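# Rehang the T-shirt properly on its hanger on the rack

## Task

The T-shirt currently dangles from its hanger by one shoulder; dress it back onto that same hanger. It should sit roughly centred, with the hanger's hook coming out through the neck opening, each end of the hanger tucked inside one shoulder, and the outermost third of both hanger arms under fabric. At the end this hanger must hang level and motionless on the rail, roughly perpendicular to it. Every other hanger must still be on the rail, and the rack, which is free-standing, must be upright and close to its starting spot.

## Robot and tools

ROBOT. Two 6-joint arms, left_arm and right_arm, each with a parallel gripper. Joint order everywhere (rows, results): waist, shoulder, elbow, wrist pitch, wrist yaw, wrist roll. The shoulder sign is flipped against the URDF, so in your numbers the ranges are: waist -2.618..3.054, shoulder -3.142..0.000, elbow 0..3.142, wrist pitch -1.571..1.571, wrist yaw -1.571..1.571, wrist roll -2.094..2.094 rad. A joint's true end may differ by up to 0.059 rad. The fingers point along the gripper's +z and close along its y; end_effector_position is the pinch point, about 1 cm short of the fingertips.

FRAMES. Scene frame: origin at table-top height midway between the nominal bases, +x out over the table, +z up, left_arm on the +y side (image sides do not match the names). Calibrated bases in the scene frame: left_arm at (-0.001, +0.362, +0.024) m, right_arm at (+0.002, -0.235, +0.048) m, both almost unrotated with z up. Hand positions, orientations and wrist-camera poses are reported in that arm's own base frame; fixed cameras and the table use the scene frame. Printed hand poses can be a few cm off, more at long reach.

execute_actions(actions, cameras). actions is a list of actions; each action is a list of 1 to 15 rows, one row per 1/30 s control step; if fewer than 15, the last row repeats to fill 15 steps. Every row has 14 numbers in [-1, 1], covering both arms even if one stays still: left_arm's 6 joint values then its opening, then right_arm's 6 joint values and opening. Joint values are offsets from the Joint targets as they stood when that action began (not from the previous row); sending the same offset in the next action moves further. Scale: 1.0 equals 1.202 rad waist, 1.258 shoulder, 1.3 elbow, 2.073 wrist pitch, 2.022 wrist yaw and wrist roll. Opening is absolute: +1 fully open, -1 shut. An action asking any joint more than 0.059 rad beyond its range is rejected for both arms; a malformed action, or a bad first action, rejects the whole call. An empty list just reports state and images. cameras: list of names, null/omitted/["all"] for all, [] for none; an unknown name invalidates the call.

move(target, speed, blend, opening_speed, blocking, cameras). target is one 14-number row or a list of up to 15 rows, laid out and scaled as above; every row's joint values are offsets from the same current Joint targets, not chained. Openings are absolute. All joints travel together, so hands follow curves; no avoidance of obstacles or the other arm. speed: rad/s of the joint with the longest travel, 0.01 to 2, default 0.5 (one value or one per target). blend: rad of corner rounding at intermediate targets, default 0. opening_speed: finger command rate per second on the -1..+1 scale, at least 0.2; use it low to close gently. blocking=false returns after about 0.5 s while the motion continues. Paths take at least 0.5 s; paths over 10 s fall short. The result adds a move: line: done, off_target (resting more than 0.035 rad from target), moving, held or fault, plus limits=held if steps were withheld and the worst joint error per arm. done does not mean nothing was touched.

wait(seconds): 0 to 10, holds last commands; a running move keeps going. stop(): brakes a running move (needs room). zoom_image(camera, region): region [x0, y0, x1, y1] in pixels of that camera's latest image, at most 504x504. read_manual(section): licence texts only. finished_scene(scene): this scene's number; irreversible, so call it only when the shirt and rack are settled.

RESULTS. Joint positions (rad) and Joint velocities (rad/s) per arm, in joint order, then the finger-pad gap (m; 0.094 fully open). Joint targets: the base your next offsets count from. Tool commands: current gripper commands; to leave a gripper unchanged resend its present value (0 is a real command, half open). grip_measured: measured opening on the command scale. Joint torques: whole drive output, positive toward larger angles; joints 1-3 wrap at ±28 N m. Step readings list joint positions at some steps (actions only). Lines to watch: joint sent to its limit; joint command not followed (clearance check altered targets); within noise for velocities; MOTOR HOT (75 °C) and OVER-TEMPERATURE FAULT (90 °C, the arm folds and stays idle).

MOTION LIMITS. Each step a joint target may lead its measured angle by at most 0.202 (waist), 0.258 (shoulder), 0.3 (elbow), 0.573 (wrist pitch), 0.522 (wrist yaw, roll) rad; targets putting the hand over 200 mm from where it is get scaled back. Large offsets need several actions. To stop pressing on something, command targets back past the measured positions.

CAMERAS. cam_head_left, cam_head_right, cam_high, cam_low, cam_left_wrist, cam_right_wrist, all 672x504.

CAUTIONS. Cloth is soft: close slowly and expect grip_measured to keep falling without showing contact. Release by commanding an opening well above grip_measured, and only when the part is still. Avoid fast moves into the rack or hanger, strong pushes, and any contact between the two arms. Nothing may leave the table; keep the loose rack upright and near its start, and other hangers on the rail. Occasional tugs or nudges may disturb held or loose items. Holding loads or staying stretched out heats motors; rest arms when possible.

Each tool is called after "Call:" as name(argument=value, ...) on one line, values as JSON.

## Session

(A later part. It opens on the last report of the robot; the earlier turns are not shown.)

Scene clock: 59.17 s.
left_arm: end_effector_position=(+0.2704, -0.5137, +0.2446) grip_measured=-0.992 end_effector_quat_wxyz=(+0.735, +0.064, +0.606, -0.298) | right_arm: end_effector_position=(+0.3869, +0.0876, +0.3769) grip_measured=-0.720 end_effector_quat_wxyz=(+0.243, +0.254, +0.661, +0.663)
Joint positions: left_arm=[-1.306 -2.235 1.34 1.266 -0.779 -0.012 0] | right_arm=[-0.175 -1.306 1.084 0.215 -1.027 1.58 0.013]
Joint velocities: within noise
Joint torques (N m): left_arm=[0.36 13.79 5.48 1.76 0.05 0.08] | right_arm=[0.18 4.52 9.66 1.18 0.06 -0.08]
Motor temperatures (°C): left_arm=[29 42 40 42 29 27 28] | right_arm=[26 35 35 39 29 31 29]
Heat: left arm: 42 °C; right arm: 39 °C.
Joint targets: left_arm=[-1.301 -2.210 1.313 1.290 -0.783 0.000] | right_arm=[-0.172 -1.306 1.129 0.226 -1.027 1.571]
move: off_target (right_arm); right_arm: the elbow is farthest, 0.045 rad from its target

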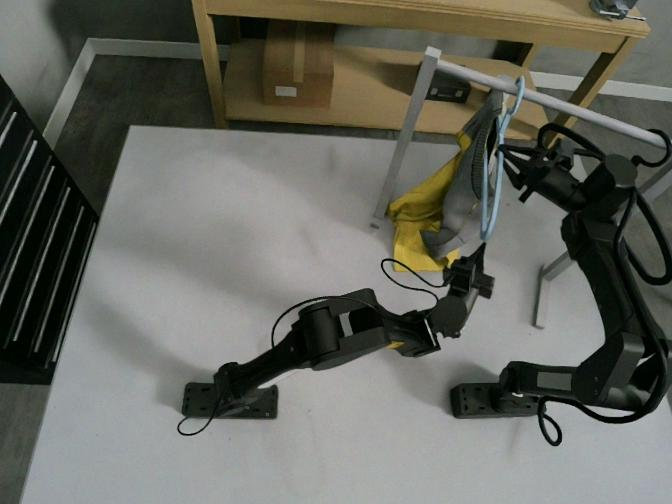

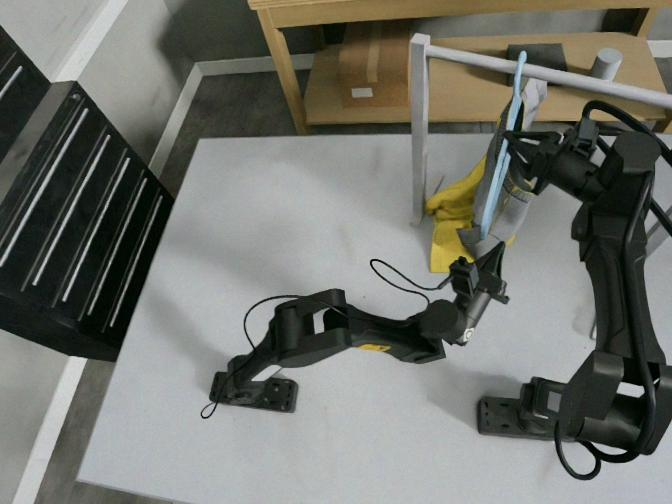

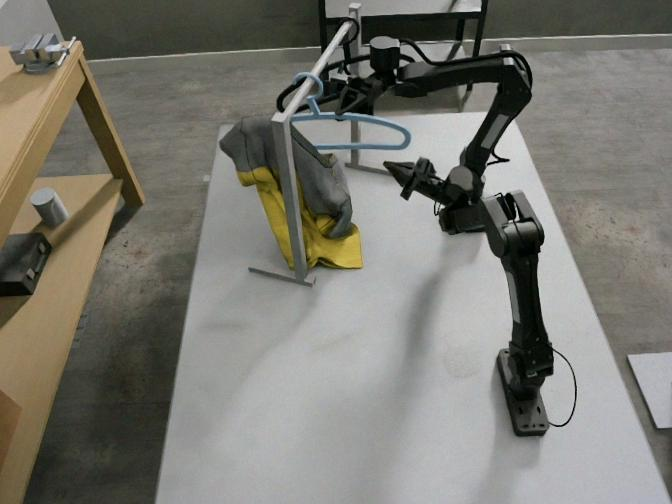

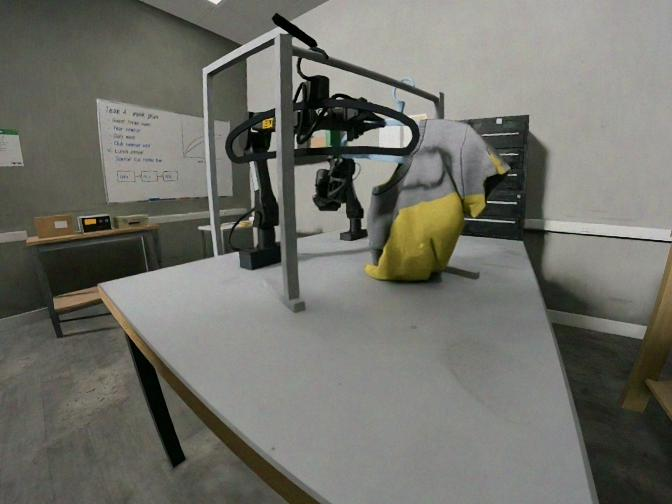

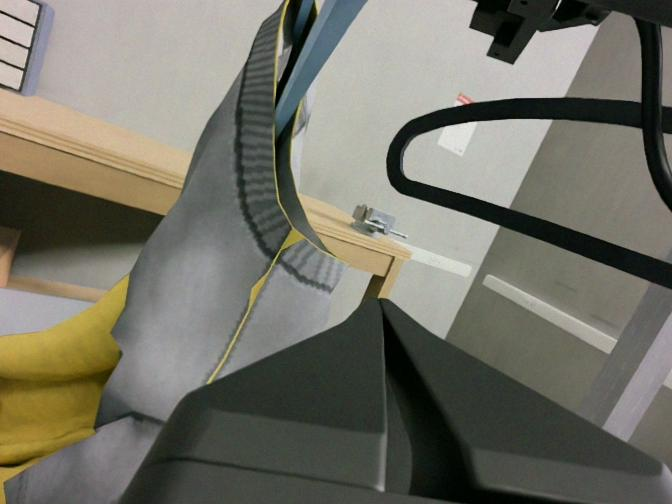

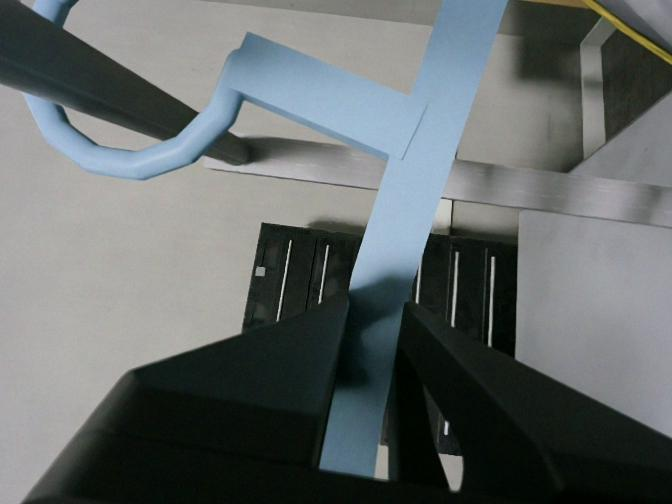

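Call:
execute_actions(actions=[])

Scene clock: 61.50 s.
left_arm: end_effector_position=(+0.2704, -0.5137, +0.2446) grip_measured=-0.992 end_effector_quat_wxyz=(+0.735, +0.064, +0.606, -0.298) | right_arm: end_effector_position=(+0.3869, +0.0876, +0.3769) grip_measured=-0.720 end_effector_quat_wxyz=(+0.243, +0.254, +0.661, +0.663)
Joint positions: left_arm=[-1.306 -2.235 1.34 1.266 -0.779 -0.012 0] | right_arm=[-0.175 -1.306 1.084 0.215 -1.027 1.58 0.013]
Joint velocities: within noise
Joint torques (N m): left_arm=[0.25 13.89 5.67 1.77 0.08 0.13] | right_arm=[0.2 4.53 9.63 1.17 0.05 -0.07]
Motor temperatures (°C): left_arm=[29 42 40 42 29 27 28] | right_arm=[26 35 35 39 29 31 29]
Heat: left arm: 42 °C; right arm: 39 °C.
Joint targets: left_arm=[-1.301 -2.210 1.313 1.290 -0.783 0.000] | right_arm=[-0.172 -1.306 1.129 0.226 -1.027 1.571]
Tool commands: left_gripper/opening=-1.0 right_gripper/opening=-0.85

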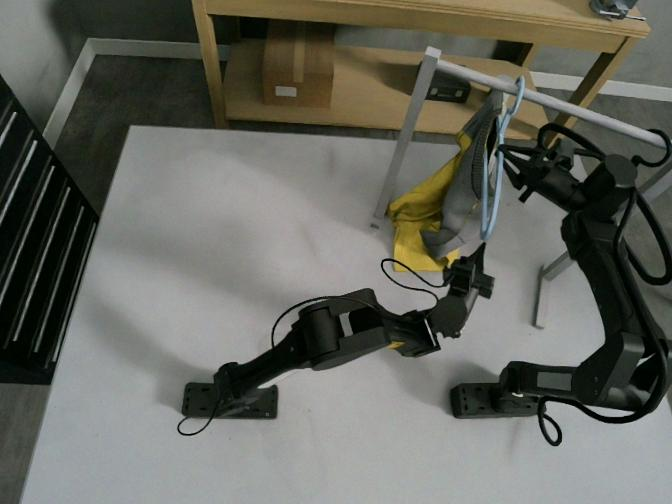

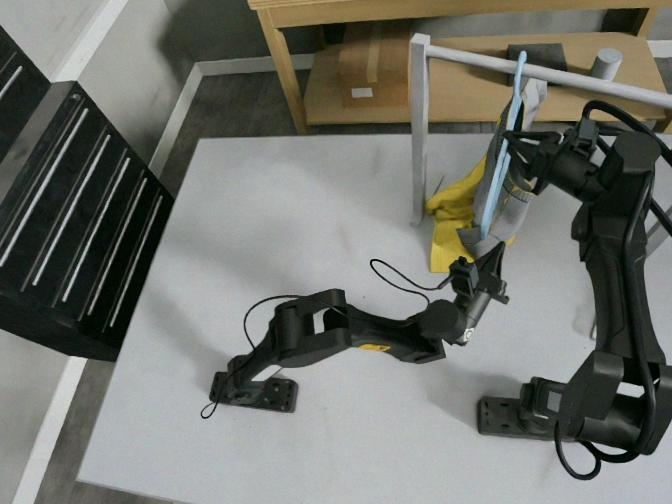

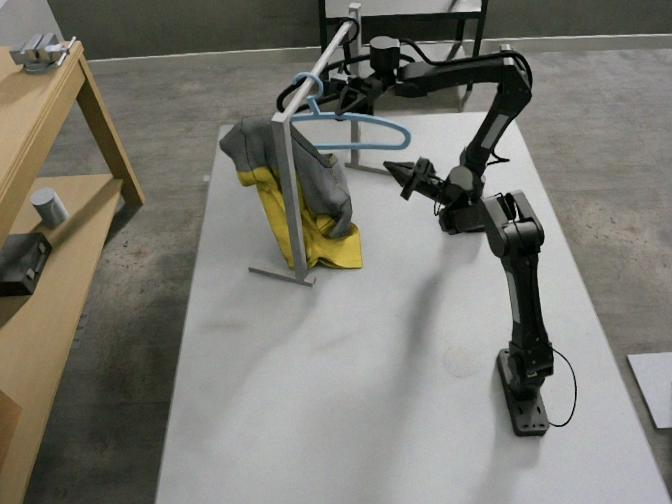

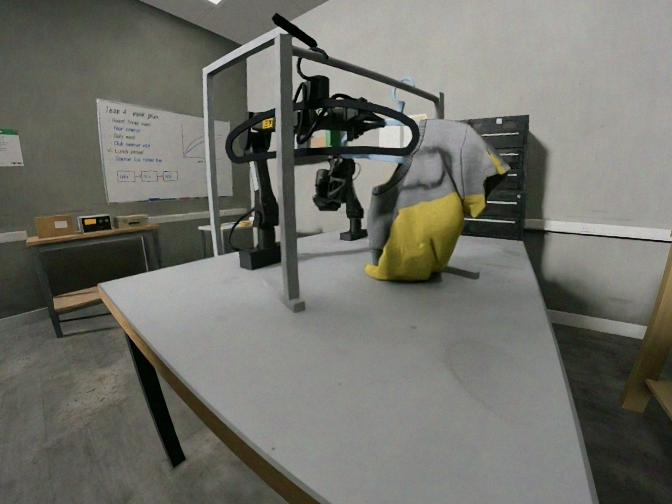

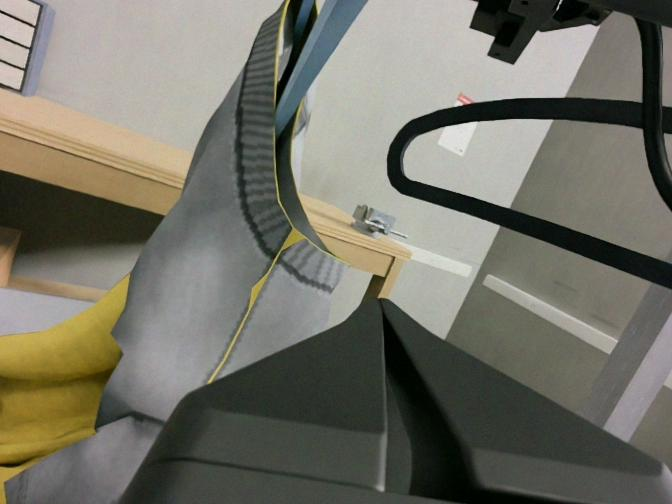

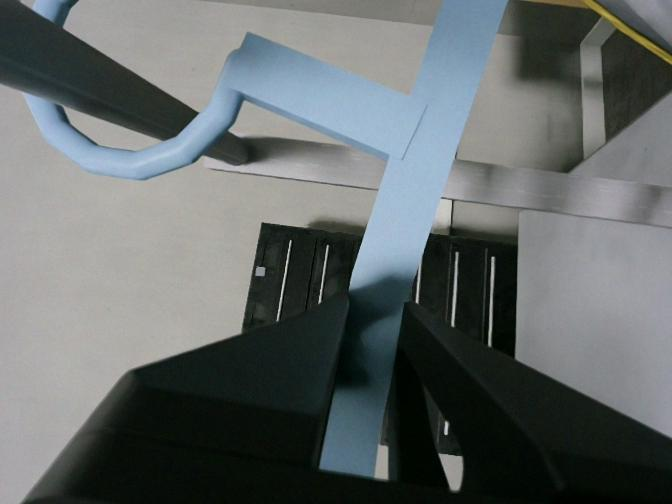

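Call:
move(target=[[-0.024,0.469,-0.389,-0.230,0.118,0,-1,0,0,0,0,0,0,-0.85],[0.334,0.660,-0.139,-0.503,0.460,-0.777,-1,0,0,0,0,0,0,-0.85],[0.445,0.464,0.112,-0.527,0.611,-0.777,0.3,0,0,0,0,0,0,-0.85]], speed=[0.8,1.0,0.8], blend=[0.15,0.0,0.0], opening_speed=2, cameras=["cam_left_wrist","cam_head_left","cam_high"])

Scene clock: 70.87 s.
left_arm: end_effector_position=(+0.3167, -0.4096, +0.4110) grip_measured=+0.297 end_effector_quat_wxyz=(+0.138, -0.114, +0.678, -0.713) | right_arm: end_effector_position=(+0.3869, +0.0876, +0.3769) grip_measured=-0.720 end_effector_quat_wxyz=(+0.243, +0.254, +0.661, +0.663)
Joint positions: left_arm=[-0.765 -1.608 1.425 0.244 0.448 -1.574 0.061] | right_arm=[-0.175 -1.306 1.084 0.215 -1.027 1.58 0.013]
Joint velocities: within noise
Joint torques (N m): left_arm=[-0.25 6.19 12.86 1.41 0.06 -0.02] | right_arm=[0.2 4.55 9.66 1.18 0.05 -0.08]
Motor temperatures (°C): left_arm=[29 42 40 42 29 27 28] | right_arm=[26 35 35 40 29 31 30]
Heat: left arm: 42 °C; right arm: 40 °C.
Joint targets: left_arm=[-0.767 -1.626 1.459 0.198 0.452 -1.571] | right_arm=[-0.172 -1.306 1.129 0.226 -1.027 1.571]
move: off_target (left_arm, right_arm); target 3's new numbers were sent with left_arm's wrist pitch 0.047 rad from that target; left_arm: the wrist pitch is farthest, 0.047 rad from its target; right_arm: the elbow is farthest, 0.045 rad from its target
Images, in order (width x height): cam_head_left 672x504, cam_high 672x504, cam_left_wrist 672x504.

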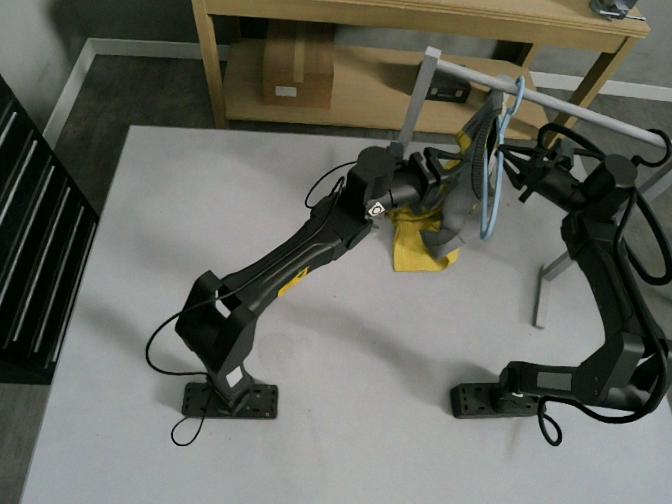

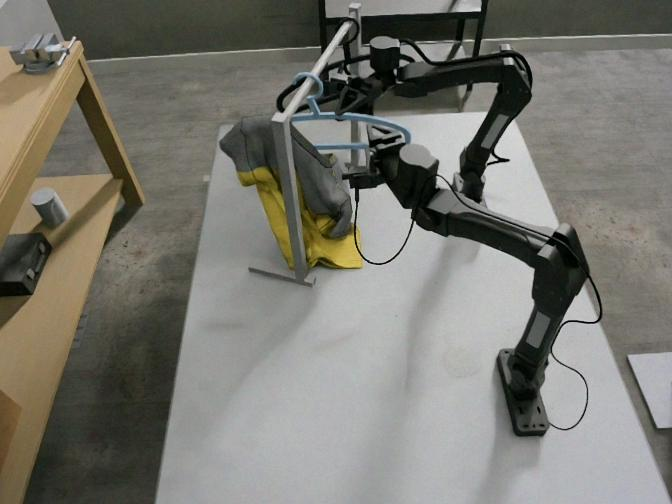

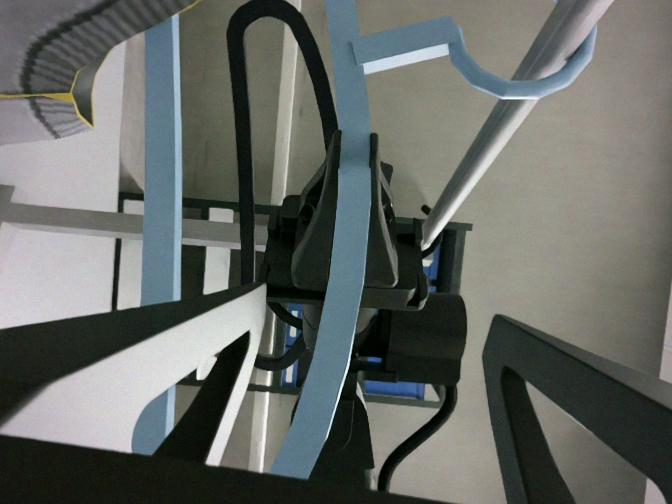

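Call:
move(target=[-0.0965,-0.232,0.293,-0.072,-0.053,0,0.3,0,0,0,0,0,0,-0.85], speed=0.5, cameras=["cam_left_wrist","cam_right_wrist"])

Scene clock: 73.23 s.
left_arm: end_effector_position=(+0.3275, -0.4941, +0.4106) grip_measured=+0.297 end_effector_quat_wxyz=(+0.117, -0.115, +0.694, -0.701) | right_arm: end_effector_position=(+0.3869, +0.0876, +0.3769) grip_measured=-0.720 end_effector_quat_wxyz=(+0.243, +0.254, +0.661, +0.663)
Joint positions: left_arm=[-0.881 -1.891 1.805 0.097 0.359 -1.574 0.061] | right_arm=[-0.175 -1.306 1.084 0.215 -1.027 1.58 0.013]
Joint velocities: within noise
Joint torques (N m): left_arm=[-0.06 8.21 12.83 1.45 -0.08 0.02] | right_arm=[0.2 4.52 9.63 1.17 0.05 -0.08]
Motor temperatures (°C): left_arm=[29 41 40 42 29 27 28] | right_arm=[26 35 35 40 29 31 30]
Heat: left arm: 42 °C; right arm: 40 °C.
Joint targets: left_arm=[-0.882 -1.918 1.840 0.049 0.345 -1.571] | right_arm=[-0.172 -1.306 1.129 0.226 -1.027 1.571]
move: off_target (left_arm, right_arm); left_arm: the wrist pitch is farthest, 0.048 rad from its target; right_arm: the elbow is farthest, 0.045 rad from its target
Images, in order (width x height): cam_left_wrist 672x504, cam_right_wrist 672x504.

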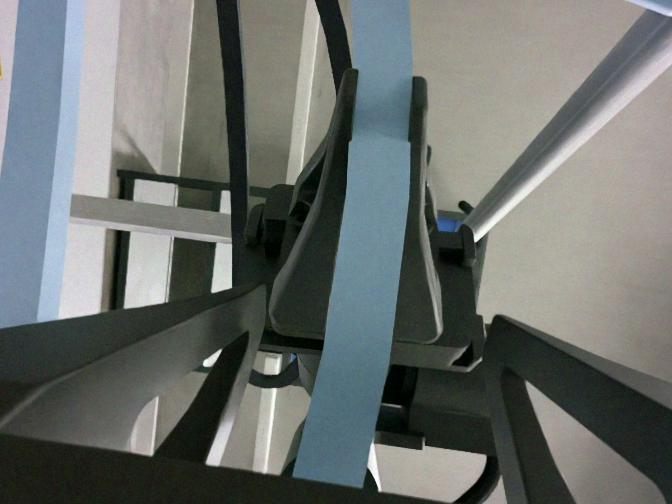

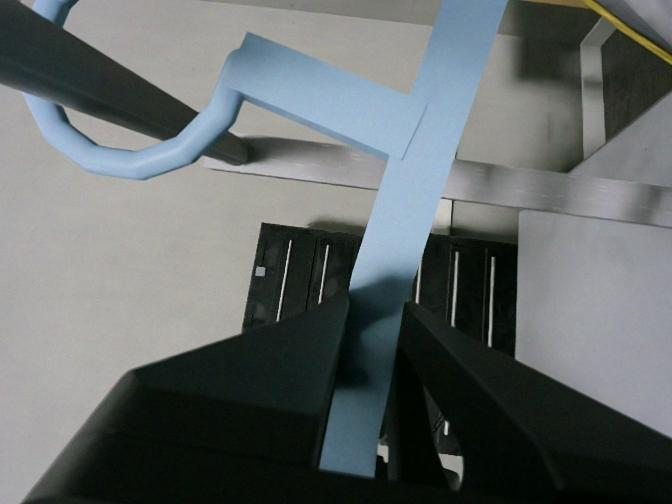

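Call:
move(target=[0,0,0,0,0,0,-0.88,0,0,0,0,0,0,-0.85], opening_speed=1.2, cameras=["cam_left_wrist","cam_right_wrist"])

Scene clock: 74.77 s.
left_arm: end_effector_position=(+0.3262, -0.4947, +0.4097) grip_measured=-0.723 end_effector_quat_wxyz=(+0.122, -0.108, +0.698, -0.697) | right_arm: end_effector_position=(+0.3856, +0.0886, +0.3790) grip_measured=-0.720 end_effector_quat_wxyz=(+0.237, +0.254, +0.660, +0.666)
Joint positions: left_arm=[-0.883 -1.891 1.811 0.082 0.36 -1.551 0.013] | right_arm=[-0.175 -1.306 1.089 0.215 -1.036 1.595 0.013]
Joint velocities: within noise
Joint torques (N m): left_arm=[0.06 8.14 12.07 1.58 -0.11 -0.17] | right_arm=[0.18 4.51 9.26 1.17 0.06 -0.26]
Motor temperatures (°C): left_arm=[29 41 40 42 29 27 28] | right_arm=[26 35 35 40 29 31 30]
Heat: left arm: 42 °C; right arm: 40 °C.
Joint targets: left_arm=[-0.883 -1.918 1.840 0.049 0.345 -1.571] | right_arm=[-0.172 -1.306 1.129 0.226 -1.027 1.571]
move: off_target (right_arm); right_arm: the elbow is farthest, 0.040 rad from its target
Images, in order (width x height): cam_left_wrist 672x504, cam_right_wrist 672x504.

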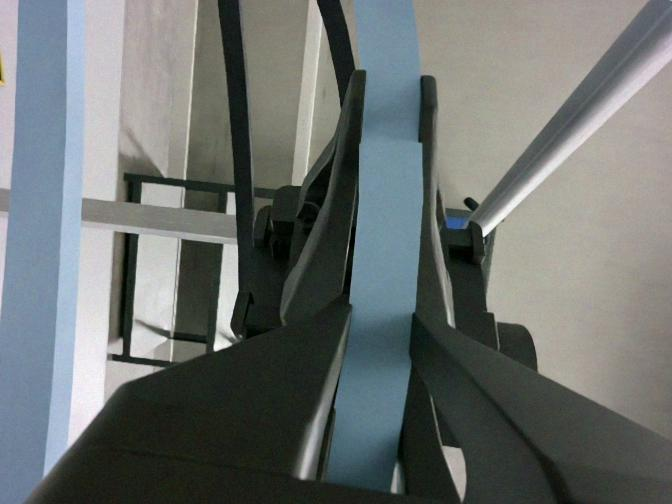

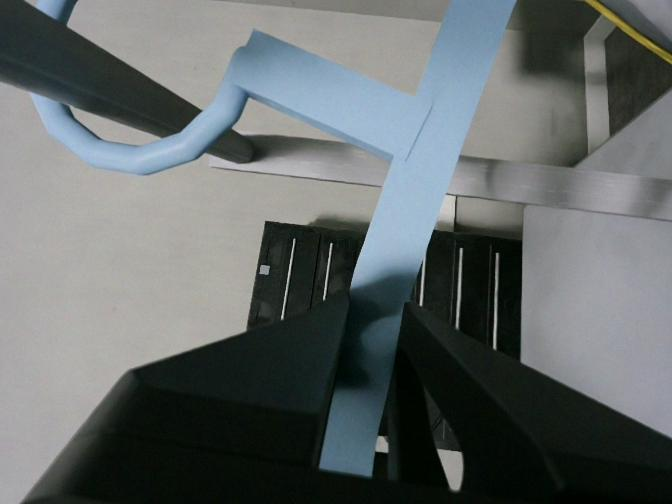

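Call:
move(target=[[0,0,0,0,0,0,-0.88,0,0,0,0,0,0,0.1],[0,0,0,0,0,0,-0.88,-0.142,0.071,-0.050,-0.008,-0.084,0,0.1],[0,0,0,0,0,0,-0.88,-0.179,-0.157,0.438,-0.756,0.159,-1,0.1]], speed=[0.5,0.6,1.3], blend=[0,0.05,0], opening_speed=2, cameras=["cam_right_wrist","cam_left_wrist"])

Call:
move(target=[0,0,0,0,0,0,-0.88,0,0,0,0,0,-0.282,0.1], speed=1)

Scene clock: 79.93 s.
left_arm: end_effector_position=(+0.3258, -0.4949, +0.4106) grip_measured=-0.723 end_effector_quat_wxyz=(+0.122, -0.108, +0.698, -0.698) | right_arm: end_effector_position=(+0.3345, -0.0090, +0.2919) grip_measured=+0.098 end_effector_quat_wxyz=(+0.309, -0.095, +0.917, +0.233)
Joint positions: left_arm=[-0.884 -1.891 1.813 0.082 0.36 -1.552 0.013] | right_arm=[-0.381 -1.495 1.659 -1.326 -0.702 -0.436 0.052]
Joint velocities: within noise
Joint torques (N m): left_arm=[0.23 8.38 12.12 1.55 -0.11 -0.13] | right_arm=[-0.5 4.46 8.28 0.49 -0.27 -0.13]
Motor temperatures (°C): left_arm=[29 41 41 42 29 27 28] | right_arm=[26 35 35 39 29 31 29]
Heat: left arm: 42 °C; right arm: 39 °C.
Joint targets: left_arm=[-0.883 -1.918 1.840 0.049 0.345 -1.571] | right_arm=[-0.387 -1.503 1.698 -1.341 -0.705 -0.451]
move: off_target (right_arm); right_arm: the elbow is farthest, 0.039 rad from its target
Images, in order (width x height): cam_left_wrist 672x504, cam_right_wrist 672x504.

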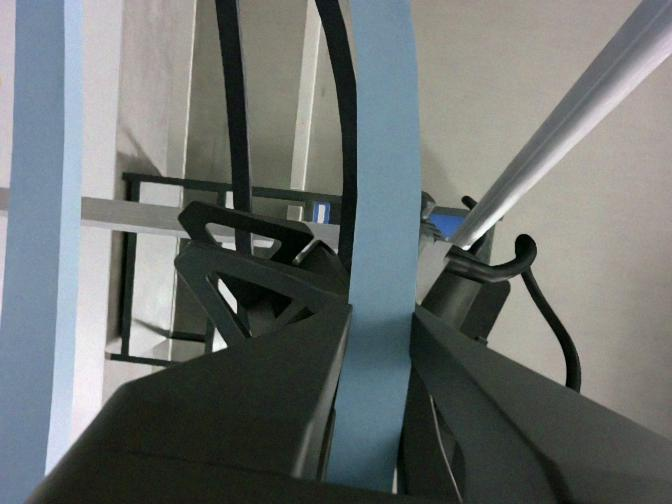

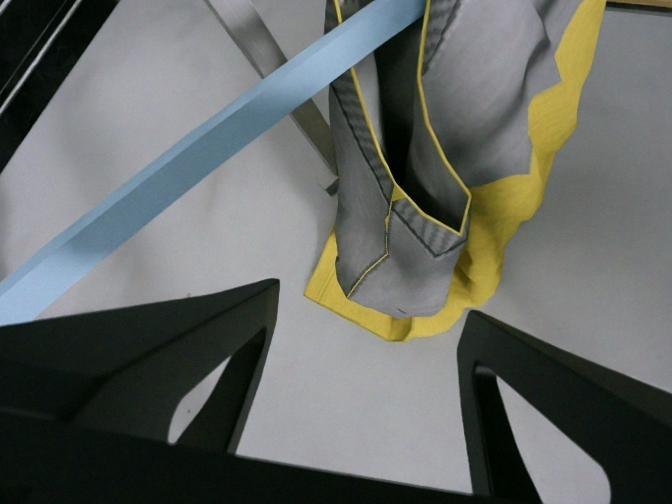

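Scene clock: 81.47 s.
left_arm: end_effector_position=(+0.3258, -0.4949, +0.4106) grip_measured=-0.723 end_effector_quat_wxyz=(+0.122, -0.108, +0.698, -0.698) | right_arm: end_effector_position=(+0.3344, -0.0092, +0.2917) grip_measured=+0.099 end_effector_quat_wxyz=(+0.362, -0.353, +0.852, +0.135)
Joint positions: left_arm=[-0.884 -1.891 1.813 0.082 0.36 -1.552 0.013] | right_arm=[-0.381 -1.495 1.659 -1.326 -0.7 -1.016 0.052]
Joint velocities: within noise
Joint torques (N m): left_arm=[0.02 8.27 12.07 1.57 -0.13 -0.14] | right_arm=[-0.5 4.44 8.28 0.5 -0.3 -0.11]
Motor temperatures (°C): left_arm=[29 40 41 42 29 27 28] | right_arm=[26 35 35 39 29 31 29]
Heat: left arm: 42 °C; right arm: 39 °C.
Joint targets: left_arm=[-0.883 -1.918 1.840 0.049 0.345 -1.571] | right_arm=[-0.387 -1.503 1.698 -1.341 -0.705 -1.021]
move: off_target (right_arm); right_arm: the elbow is farthest, 0.039 rad from its target

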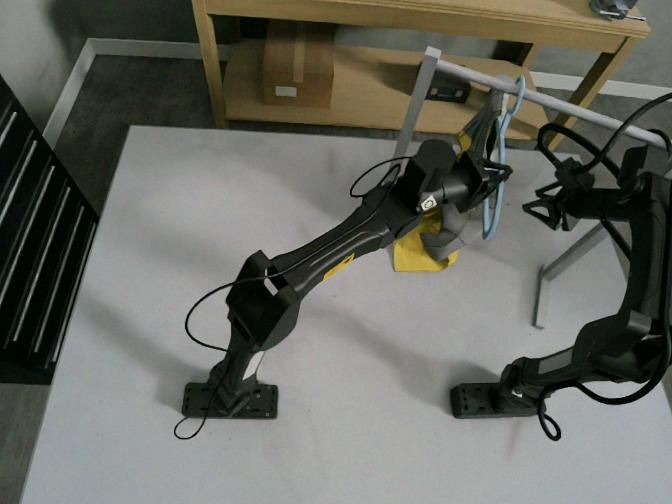

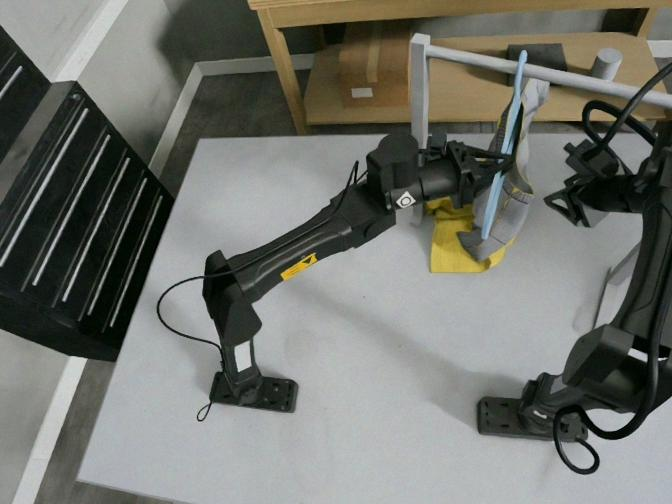

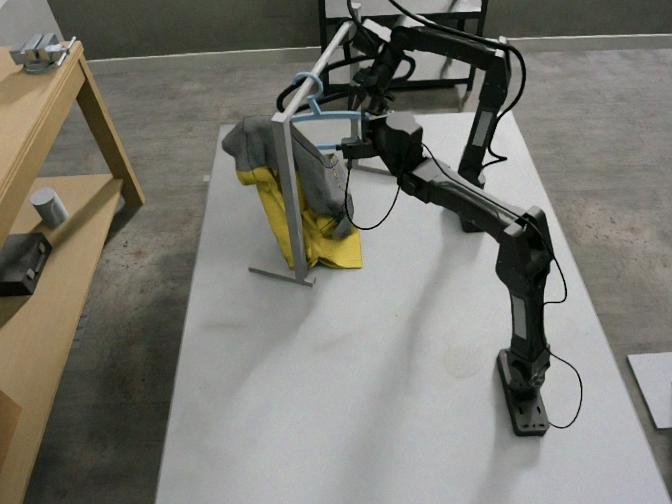

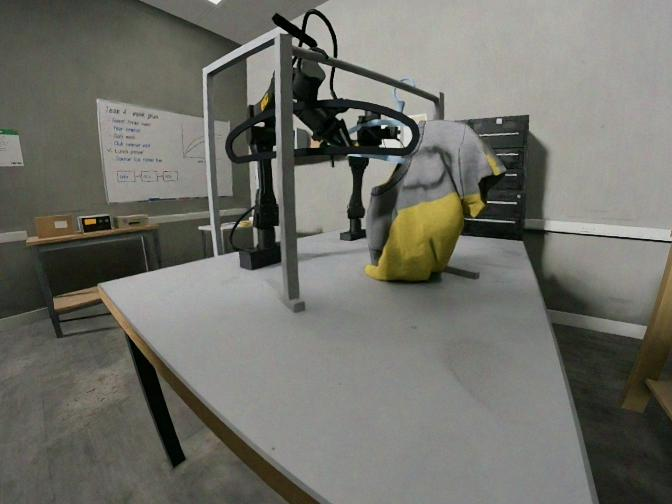

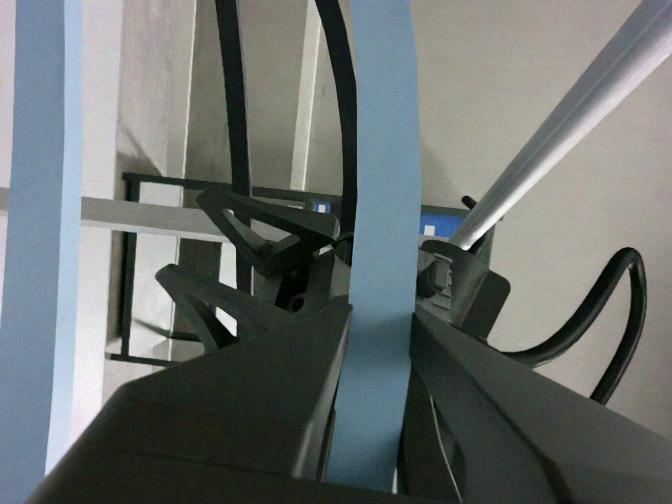

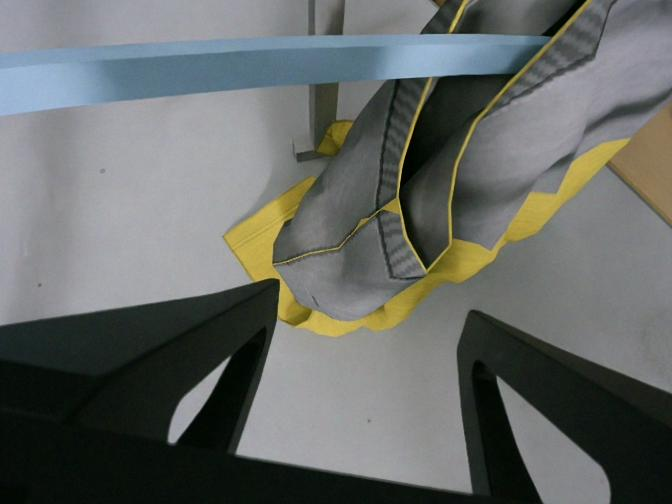

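Call:
move(target=[0,0,0,0,0,0,-0.88,0.024,-0.3235,0.186,-0.077,-0.0406,-0.2146,-0.5], speed=0.8, opening_speed=1.5, cameras=["cam_right_wrist","cam_head_left"])

Scene clock: 86.00 s.
left_arm: end_effector_position=(+0.3263, -0.4947, +0.4122) grip_measured=-0.723 end_effector_quat_wxyz=(+0.117, -0.115, +0.695, -0.700) | right_arm: end_effector_position=(+0.3885, -0.0164, +0.2250) grip_measured=-0.498 end_effector_quat_wxyz=(+0.310, -0.492, +0.789, +0.199)
Joint positions: left_arm=[-0.884 -1.892 1.817 0.082 0.357 -1.572 0.013] | right_arm=[-0.363 -1.914 1.904 -1.487 -0.751 -1.45 0.024]
Joint velocities: within noise
Joint torques (N m): left_arm=[0.17 8.28 11.77 1.56 -0.09 0] | right_arm=[0.34 9.42 7.92 0.09 -0.65 -0.1]
Motor temperatures (°C): left_arm=[29 40 41 41 29 27 29] | right_arm=[26 35 36 38 29 31 29]
Heat: left arm: 41 °C; right arm: 38 °C.
Joint targets: left_arm=[-0.883 -1.918 1.840 0.049 0.345 -1.571] | right_arm=[-0.358 -1.910 1.940 -1.501 -0.788 -1.455]
move: off_target (right_arm); right_arm: the wrist yaw is farthest, 0.036 rad from its target
Images, in order (width x height): cam_head_left 672x504, cam_right_wrist 672x504.

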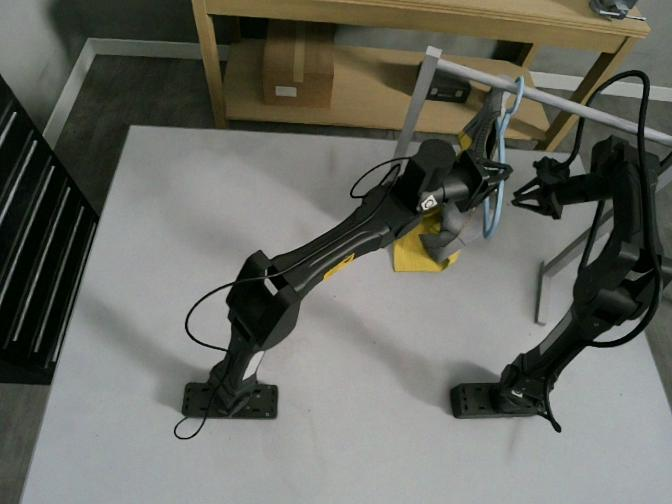

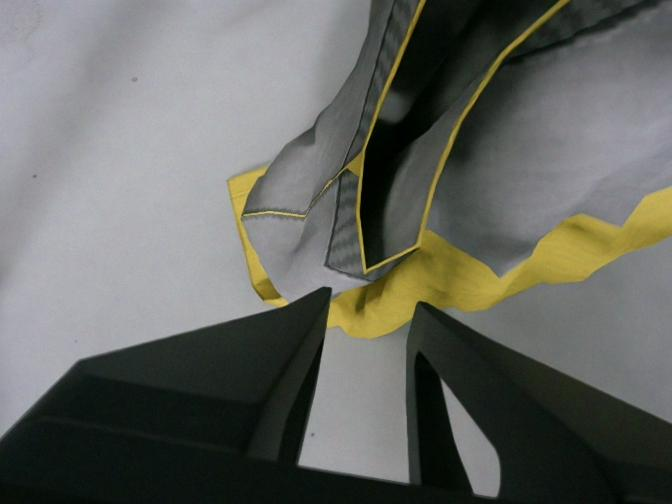

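Call:
move(target=[0,0,0,0,0,0,-0.88,0.0374,0.0246,-0.0469,0.0357,-0.0134,0.0223,-0.5], speed=0.5, cameras=["cam_right_wrist"])

Scene clock: 88.13 s.
left_arm: end_effector_position=(+0.3263, -0.4947, +0.4122) grip_measured=-0.723 end_effector_quat_wxyz=(+0.117, -0.115, +0.695, -0.700) | right_arm: end_effector_position=(+0.3961, +0.0036, +0.2259) grip_measured=-0.498 end_effector_quat_wxyz=(+0.320, -0.503, +0.776, +0.207)
Joint positions: left_arm=[-0.884 -1.892 1.817 0.082 0.357 -1.572 0.013] | right_arm=[-0.314 -1.914 1.893 -1.444 -0.777 -1.422 0.024]
Joint velocities: within noise
Joint torques (N m): left_arm=[0.05 8.24 11.56 1.58 -0.1 -0.02] | right_arm=[0.06 12.31 4.44 0.39 -0.67 0.04]
Motor temperatures (°C): left_arm=[29 40 41 41 29 27 29] | right_arm=[26 35 35 38 29 31 29]
Heat: left arm: 41 °C; right arm: 38 °C.
Joint targets: left_arm=[-0.883 -1.918 1.840 0.049 0.345 -1.571] | right_arm=[-0.313 -1.879 1.879 -1.427 -0.815 -1.410]
move: off_target (right_arm); right_arm: the wrist yaw is farthest, 0.038 rad from its target
Images, in order (width x height): cam_right_wrist 672x504.

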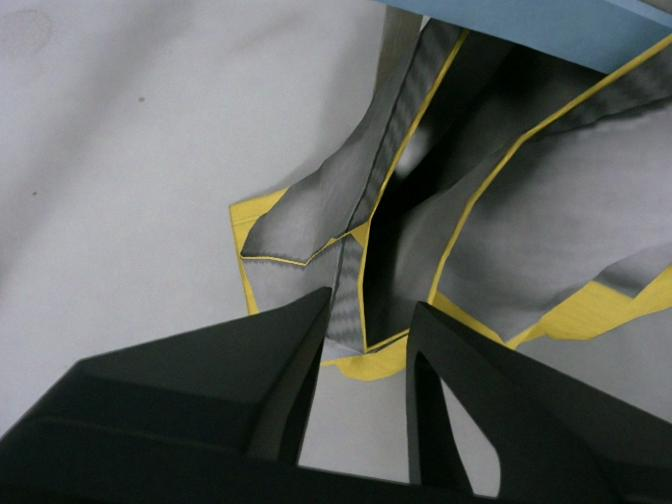

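Call:
move(target=[0,0,0,0,0,0,-0.88,0.066,0.005,-0.1146,0.0878,0.0015,0.0287,-0.5], speed=0.35, cameras=["cam_right_wrist"])

Scene clock: 89.80 s.
left_arm: end_effector_position=(+0.3263, -0.4947, +0.4122) grip_measured=-0.723 end_effector_quat_wxyz=(+0.117, -0.115, +0.695, -0.700) | right_arm: end_effector_position=(+0.4058, +0.0326, +0.1896) grip_measured=-0.498 end_effector_quat_wxyz=(+0.316, -0.515, +0.766, +0.219)
Joint positions: left_arm=[-0.884 -1.892 1.817 0.082 0.357 -1.572 0.013] | right_arm=[-0.236 -1.914 1.743 -1.263 -0.78 -1.364 0.024]
Joint velocities: within noise
Joint torques (N m): left_arm=[0.17 8.18 11.63 1.56 -0.07 0] | right_arm=[0.09 13.12 4.64 0.46 -0.61 0.06]
Motor temperatures (°C): left_arm=[29 40 41 41 29 27 29] | right_arm=[26 36 35 38 29 31 29]
Heat: left arm: 41 °C; right arm: 38 °C.
Joint targets: left_arm=[-0.883 -1.918 1.840 0.049 0.345 -1.571] | right_arm=[-0.234 -1.873 1.730 -1.245 -0.812 -1.352]
move: off_target (right_arm); right_arm: the shoulder is farthest, 0.041 rad from its target
Images, in order (width x height): cam_right_wrist 672x504.

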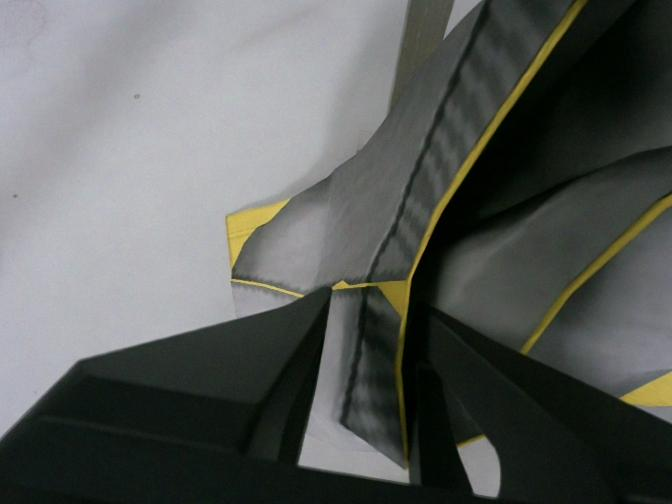

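Call:
move(target=[0,0,0,0,0,0,-0.88,0,0,0,0,0,0,-1], opening_speed=0.8, cameras=["cam_right_wrist"])

Scene clock: 90.77 s.
left_arm: end_effector_position=(+0.3263, -0.4947, +0.4122) grip_measured=-0.723 end_effector_quat_wxyz=(+0.117, -0.115, +0.695, -0.700) | right_arm: end_effector_position=(+0.4061, +0.0325, +0.1897) grip_measured=-0.983 end_effector_quat_wxyz=(+0.316, -0.515, +0.766, +0.219)
Joint positions: left_arm=[-0.884 -1.892 1.817 0.082 0.357 -1.572 0.013] | right_arm=[-0.236 -1.914 1.743 -1.262 -0.78 -1.364 0.001]
Joint velocities: within noise
Joint torques (N m): left_arm=[0.18 8.31 11.63 1.52 -0.13 -0.01] | right_arm=[0.09 13.12 4.68 0.44 -0.62 0.07]
Motor temperatures (°C): left_arm=[29 40 41 41 29 27 29] | right_arm=[26 36 35 38 29 31 29]
Heat: left arm: 41 °C; right arm: 38 °C.
Joint targets: left_arm=[-0.883 -1.918 1.840 0.049 0.345 -1.571] | right_arm=[-0.234 -1.873 1.730 -1.245 -0.812 -1.352]
move: off_target (right_arm); right_arm: the shoulder is farthest, 0.041 rad from its target
Images, in order (width x height): cam_right_wrist 672x504.

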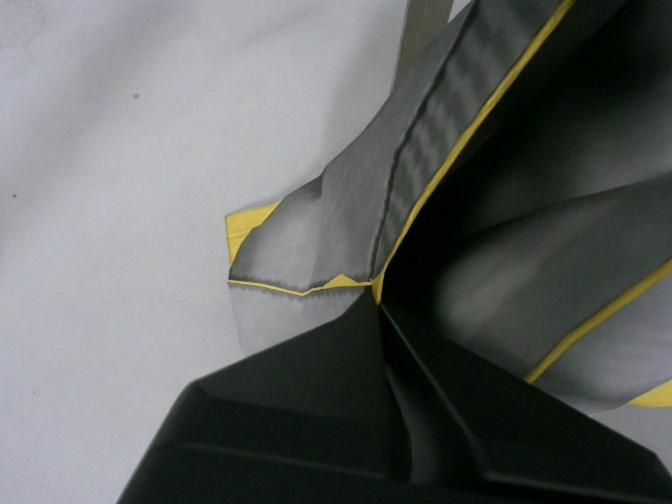

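Call:
move(target=[[0,0,0,0,0,0,-0.88,-0.029,0.209,-0.1746,-0.017,0.004,0,-1],[0,0,0,0,0,0,-0.88,-0.1007,0.503,-0.31,-0.094,-0.0198,0.0208,-1]], speed=0.5, blend=0.1)

Scene clock: 96.73 s.
left_arm: end_effector_position=(+0.3258, -0.4949, +0.4122) grip_measured=-0.723 end_effector_quat_wxyz=(+0.114, -0.116, +0.695, -0.700) | right_arm: end_effector_position=(+0.2557, +0.0471, +0.2662) grip_measured=-0.984 end_effector_quat_wxyz=(+0.372, -0.471, +0.779, +0.179)
Joint positions: left_arm=[-0.884 -1.892 1.817 0.082 0.36 -1.577 0.013] | right_arm=[-0.348 -1.254 1.346 -1.408 -0.822 -1.324 0.001]
Joint velocities: within noise
Joint torques (N m): left_arm=[0.1 8.1 11.71 1.58 -0.09 0.08] | right_arm=[-0.57 3.97 4.1 0.15 -0.6 0.06]
Motor temperatures (°C): left_arm=[29 39 41 41 29 27 29] | right_arm=[26 37 35 37 29 31 29]
Heat: left arm: 41 °C; right arm: 37 °C.
Joint targets: left_arm=[-0.883 -1.918 1.840 0.049 0.345 -1.571] | right_arm=[-0.355 -1.240 1.327 -1.439 -0.852 -1.310]
move: done

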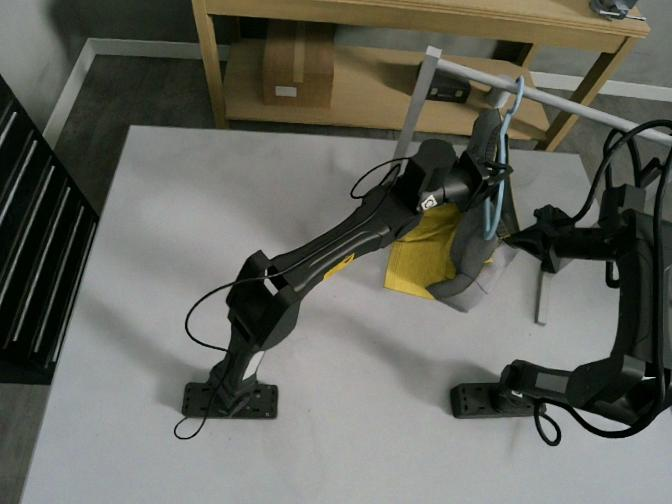

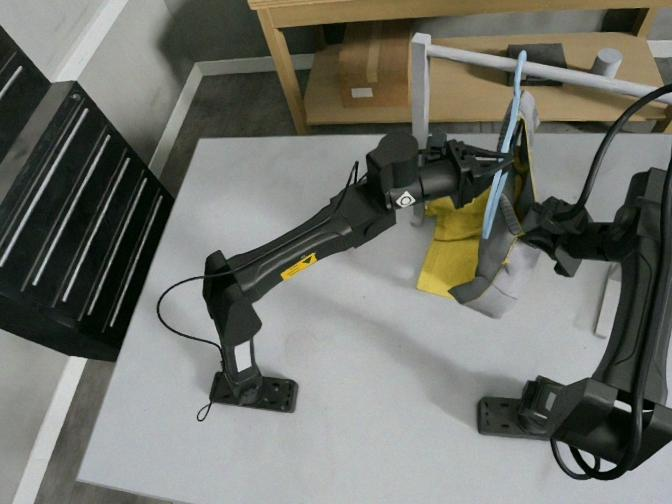

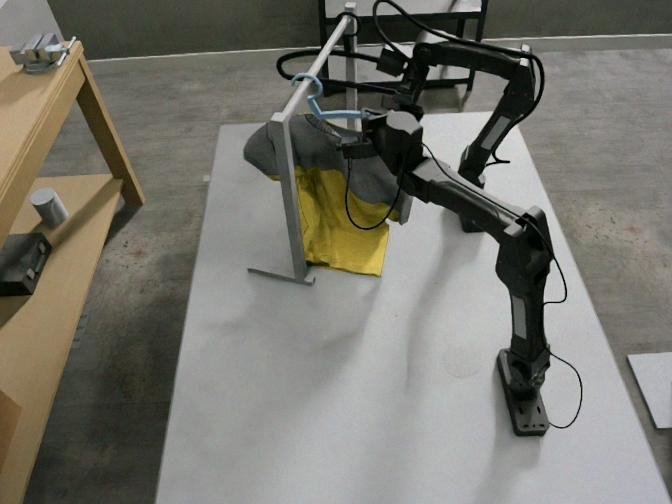

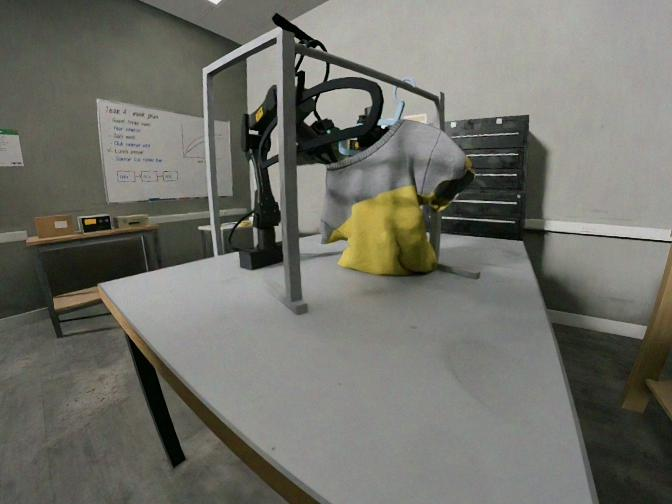

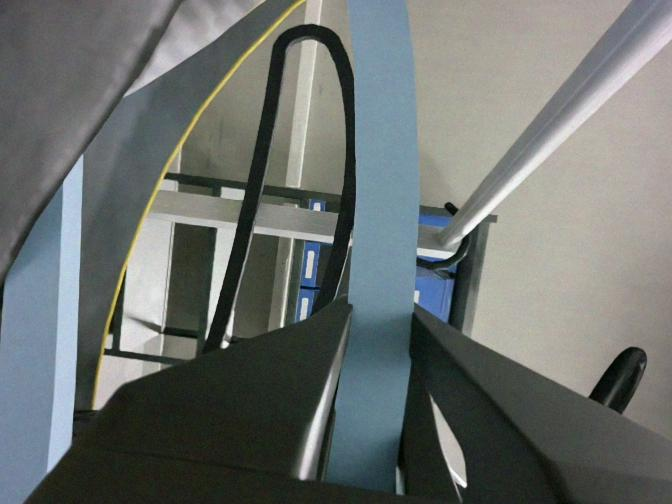

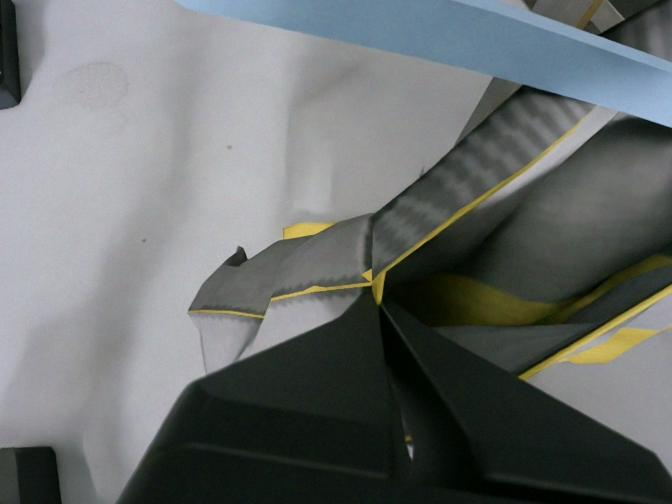

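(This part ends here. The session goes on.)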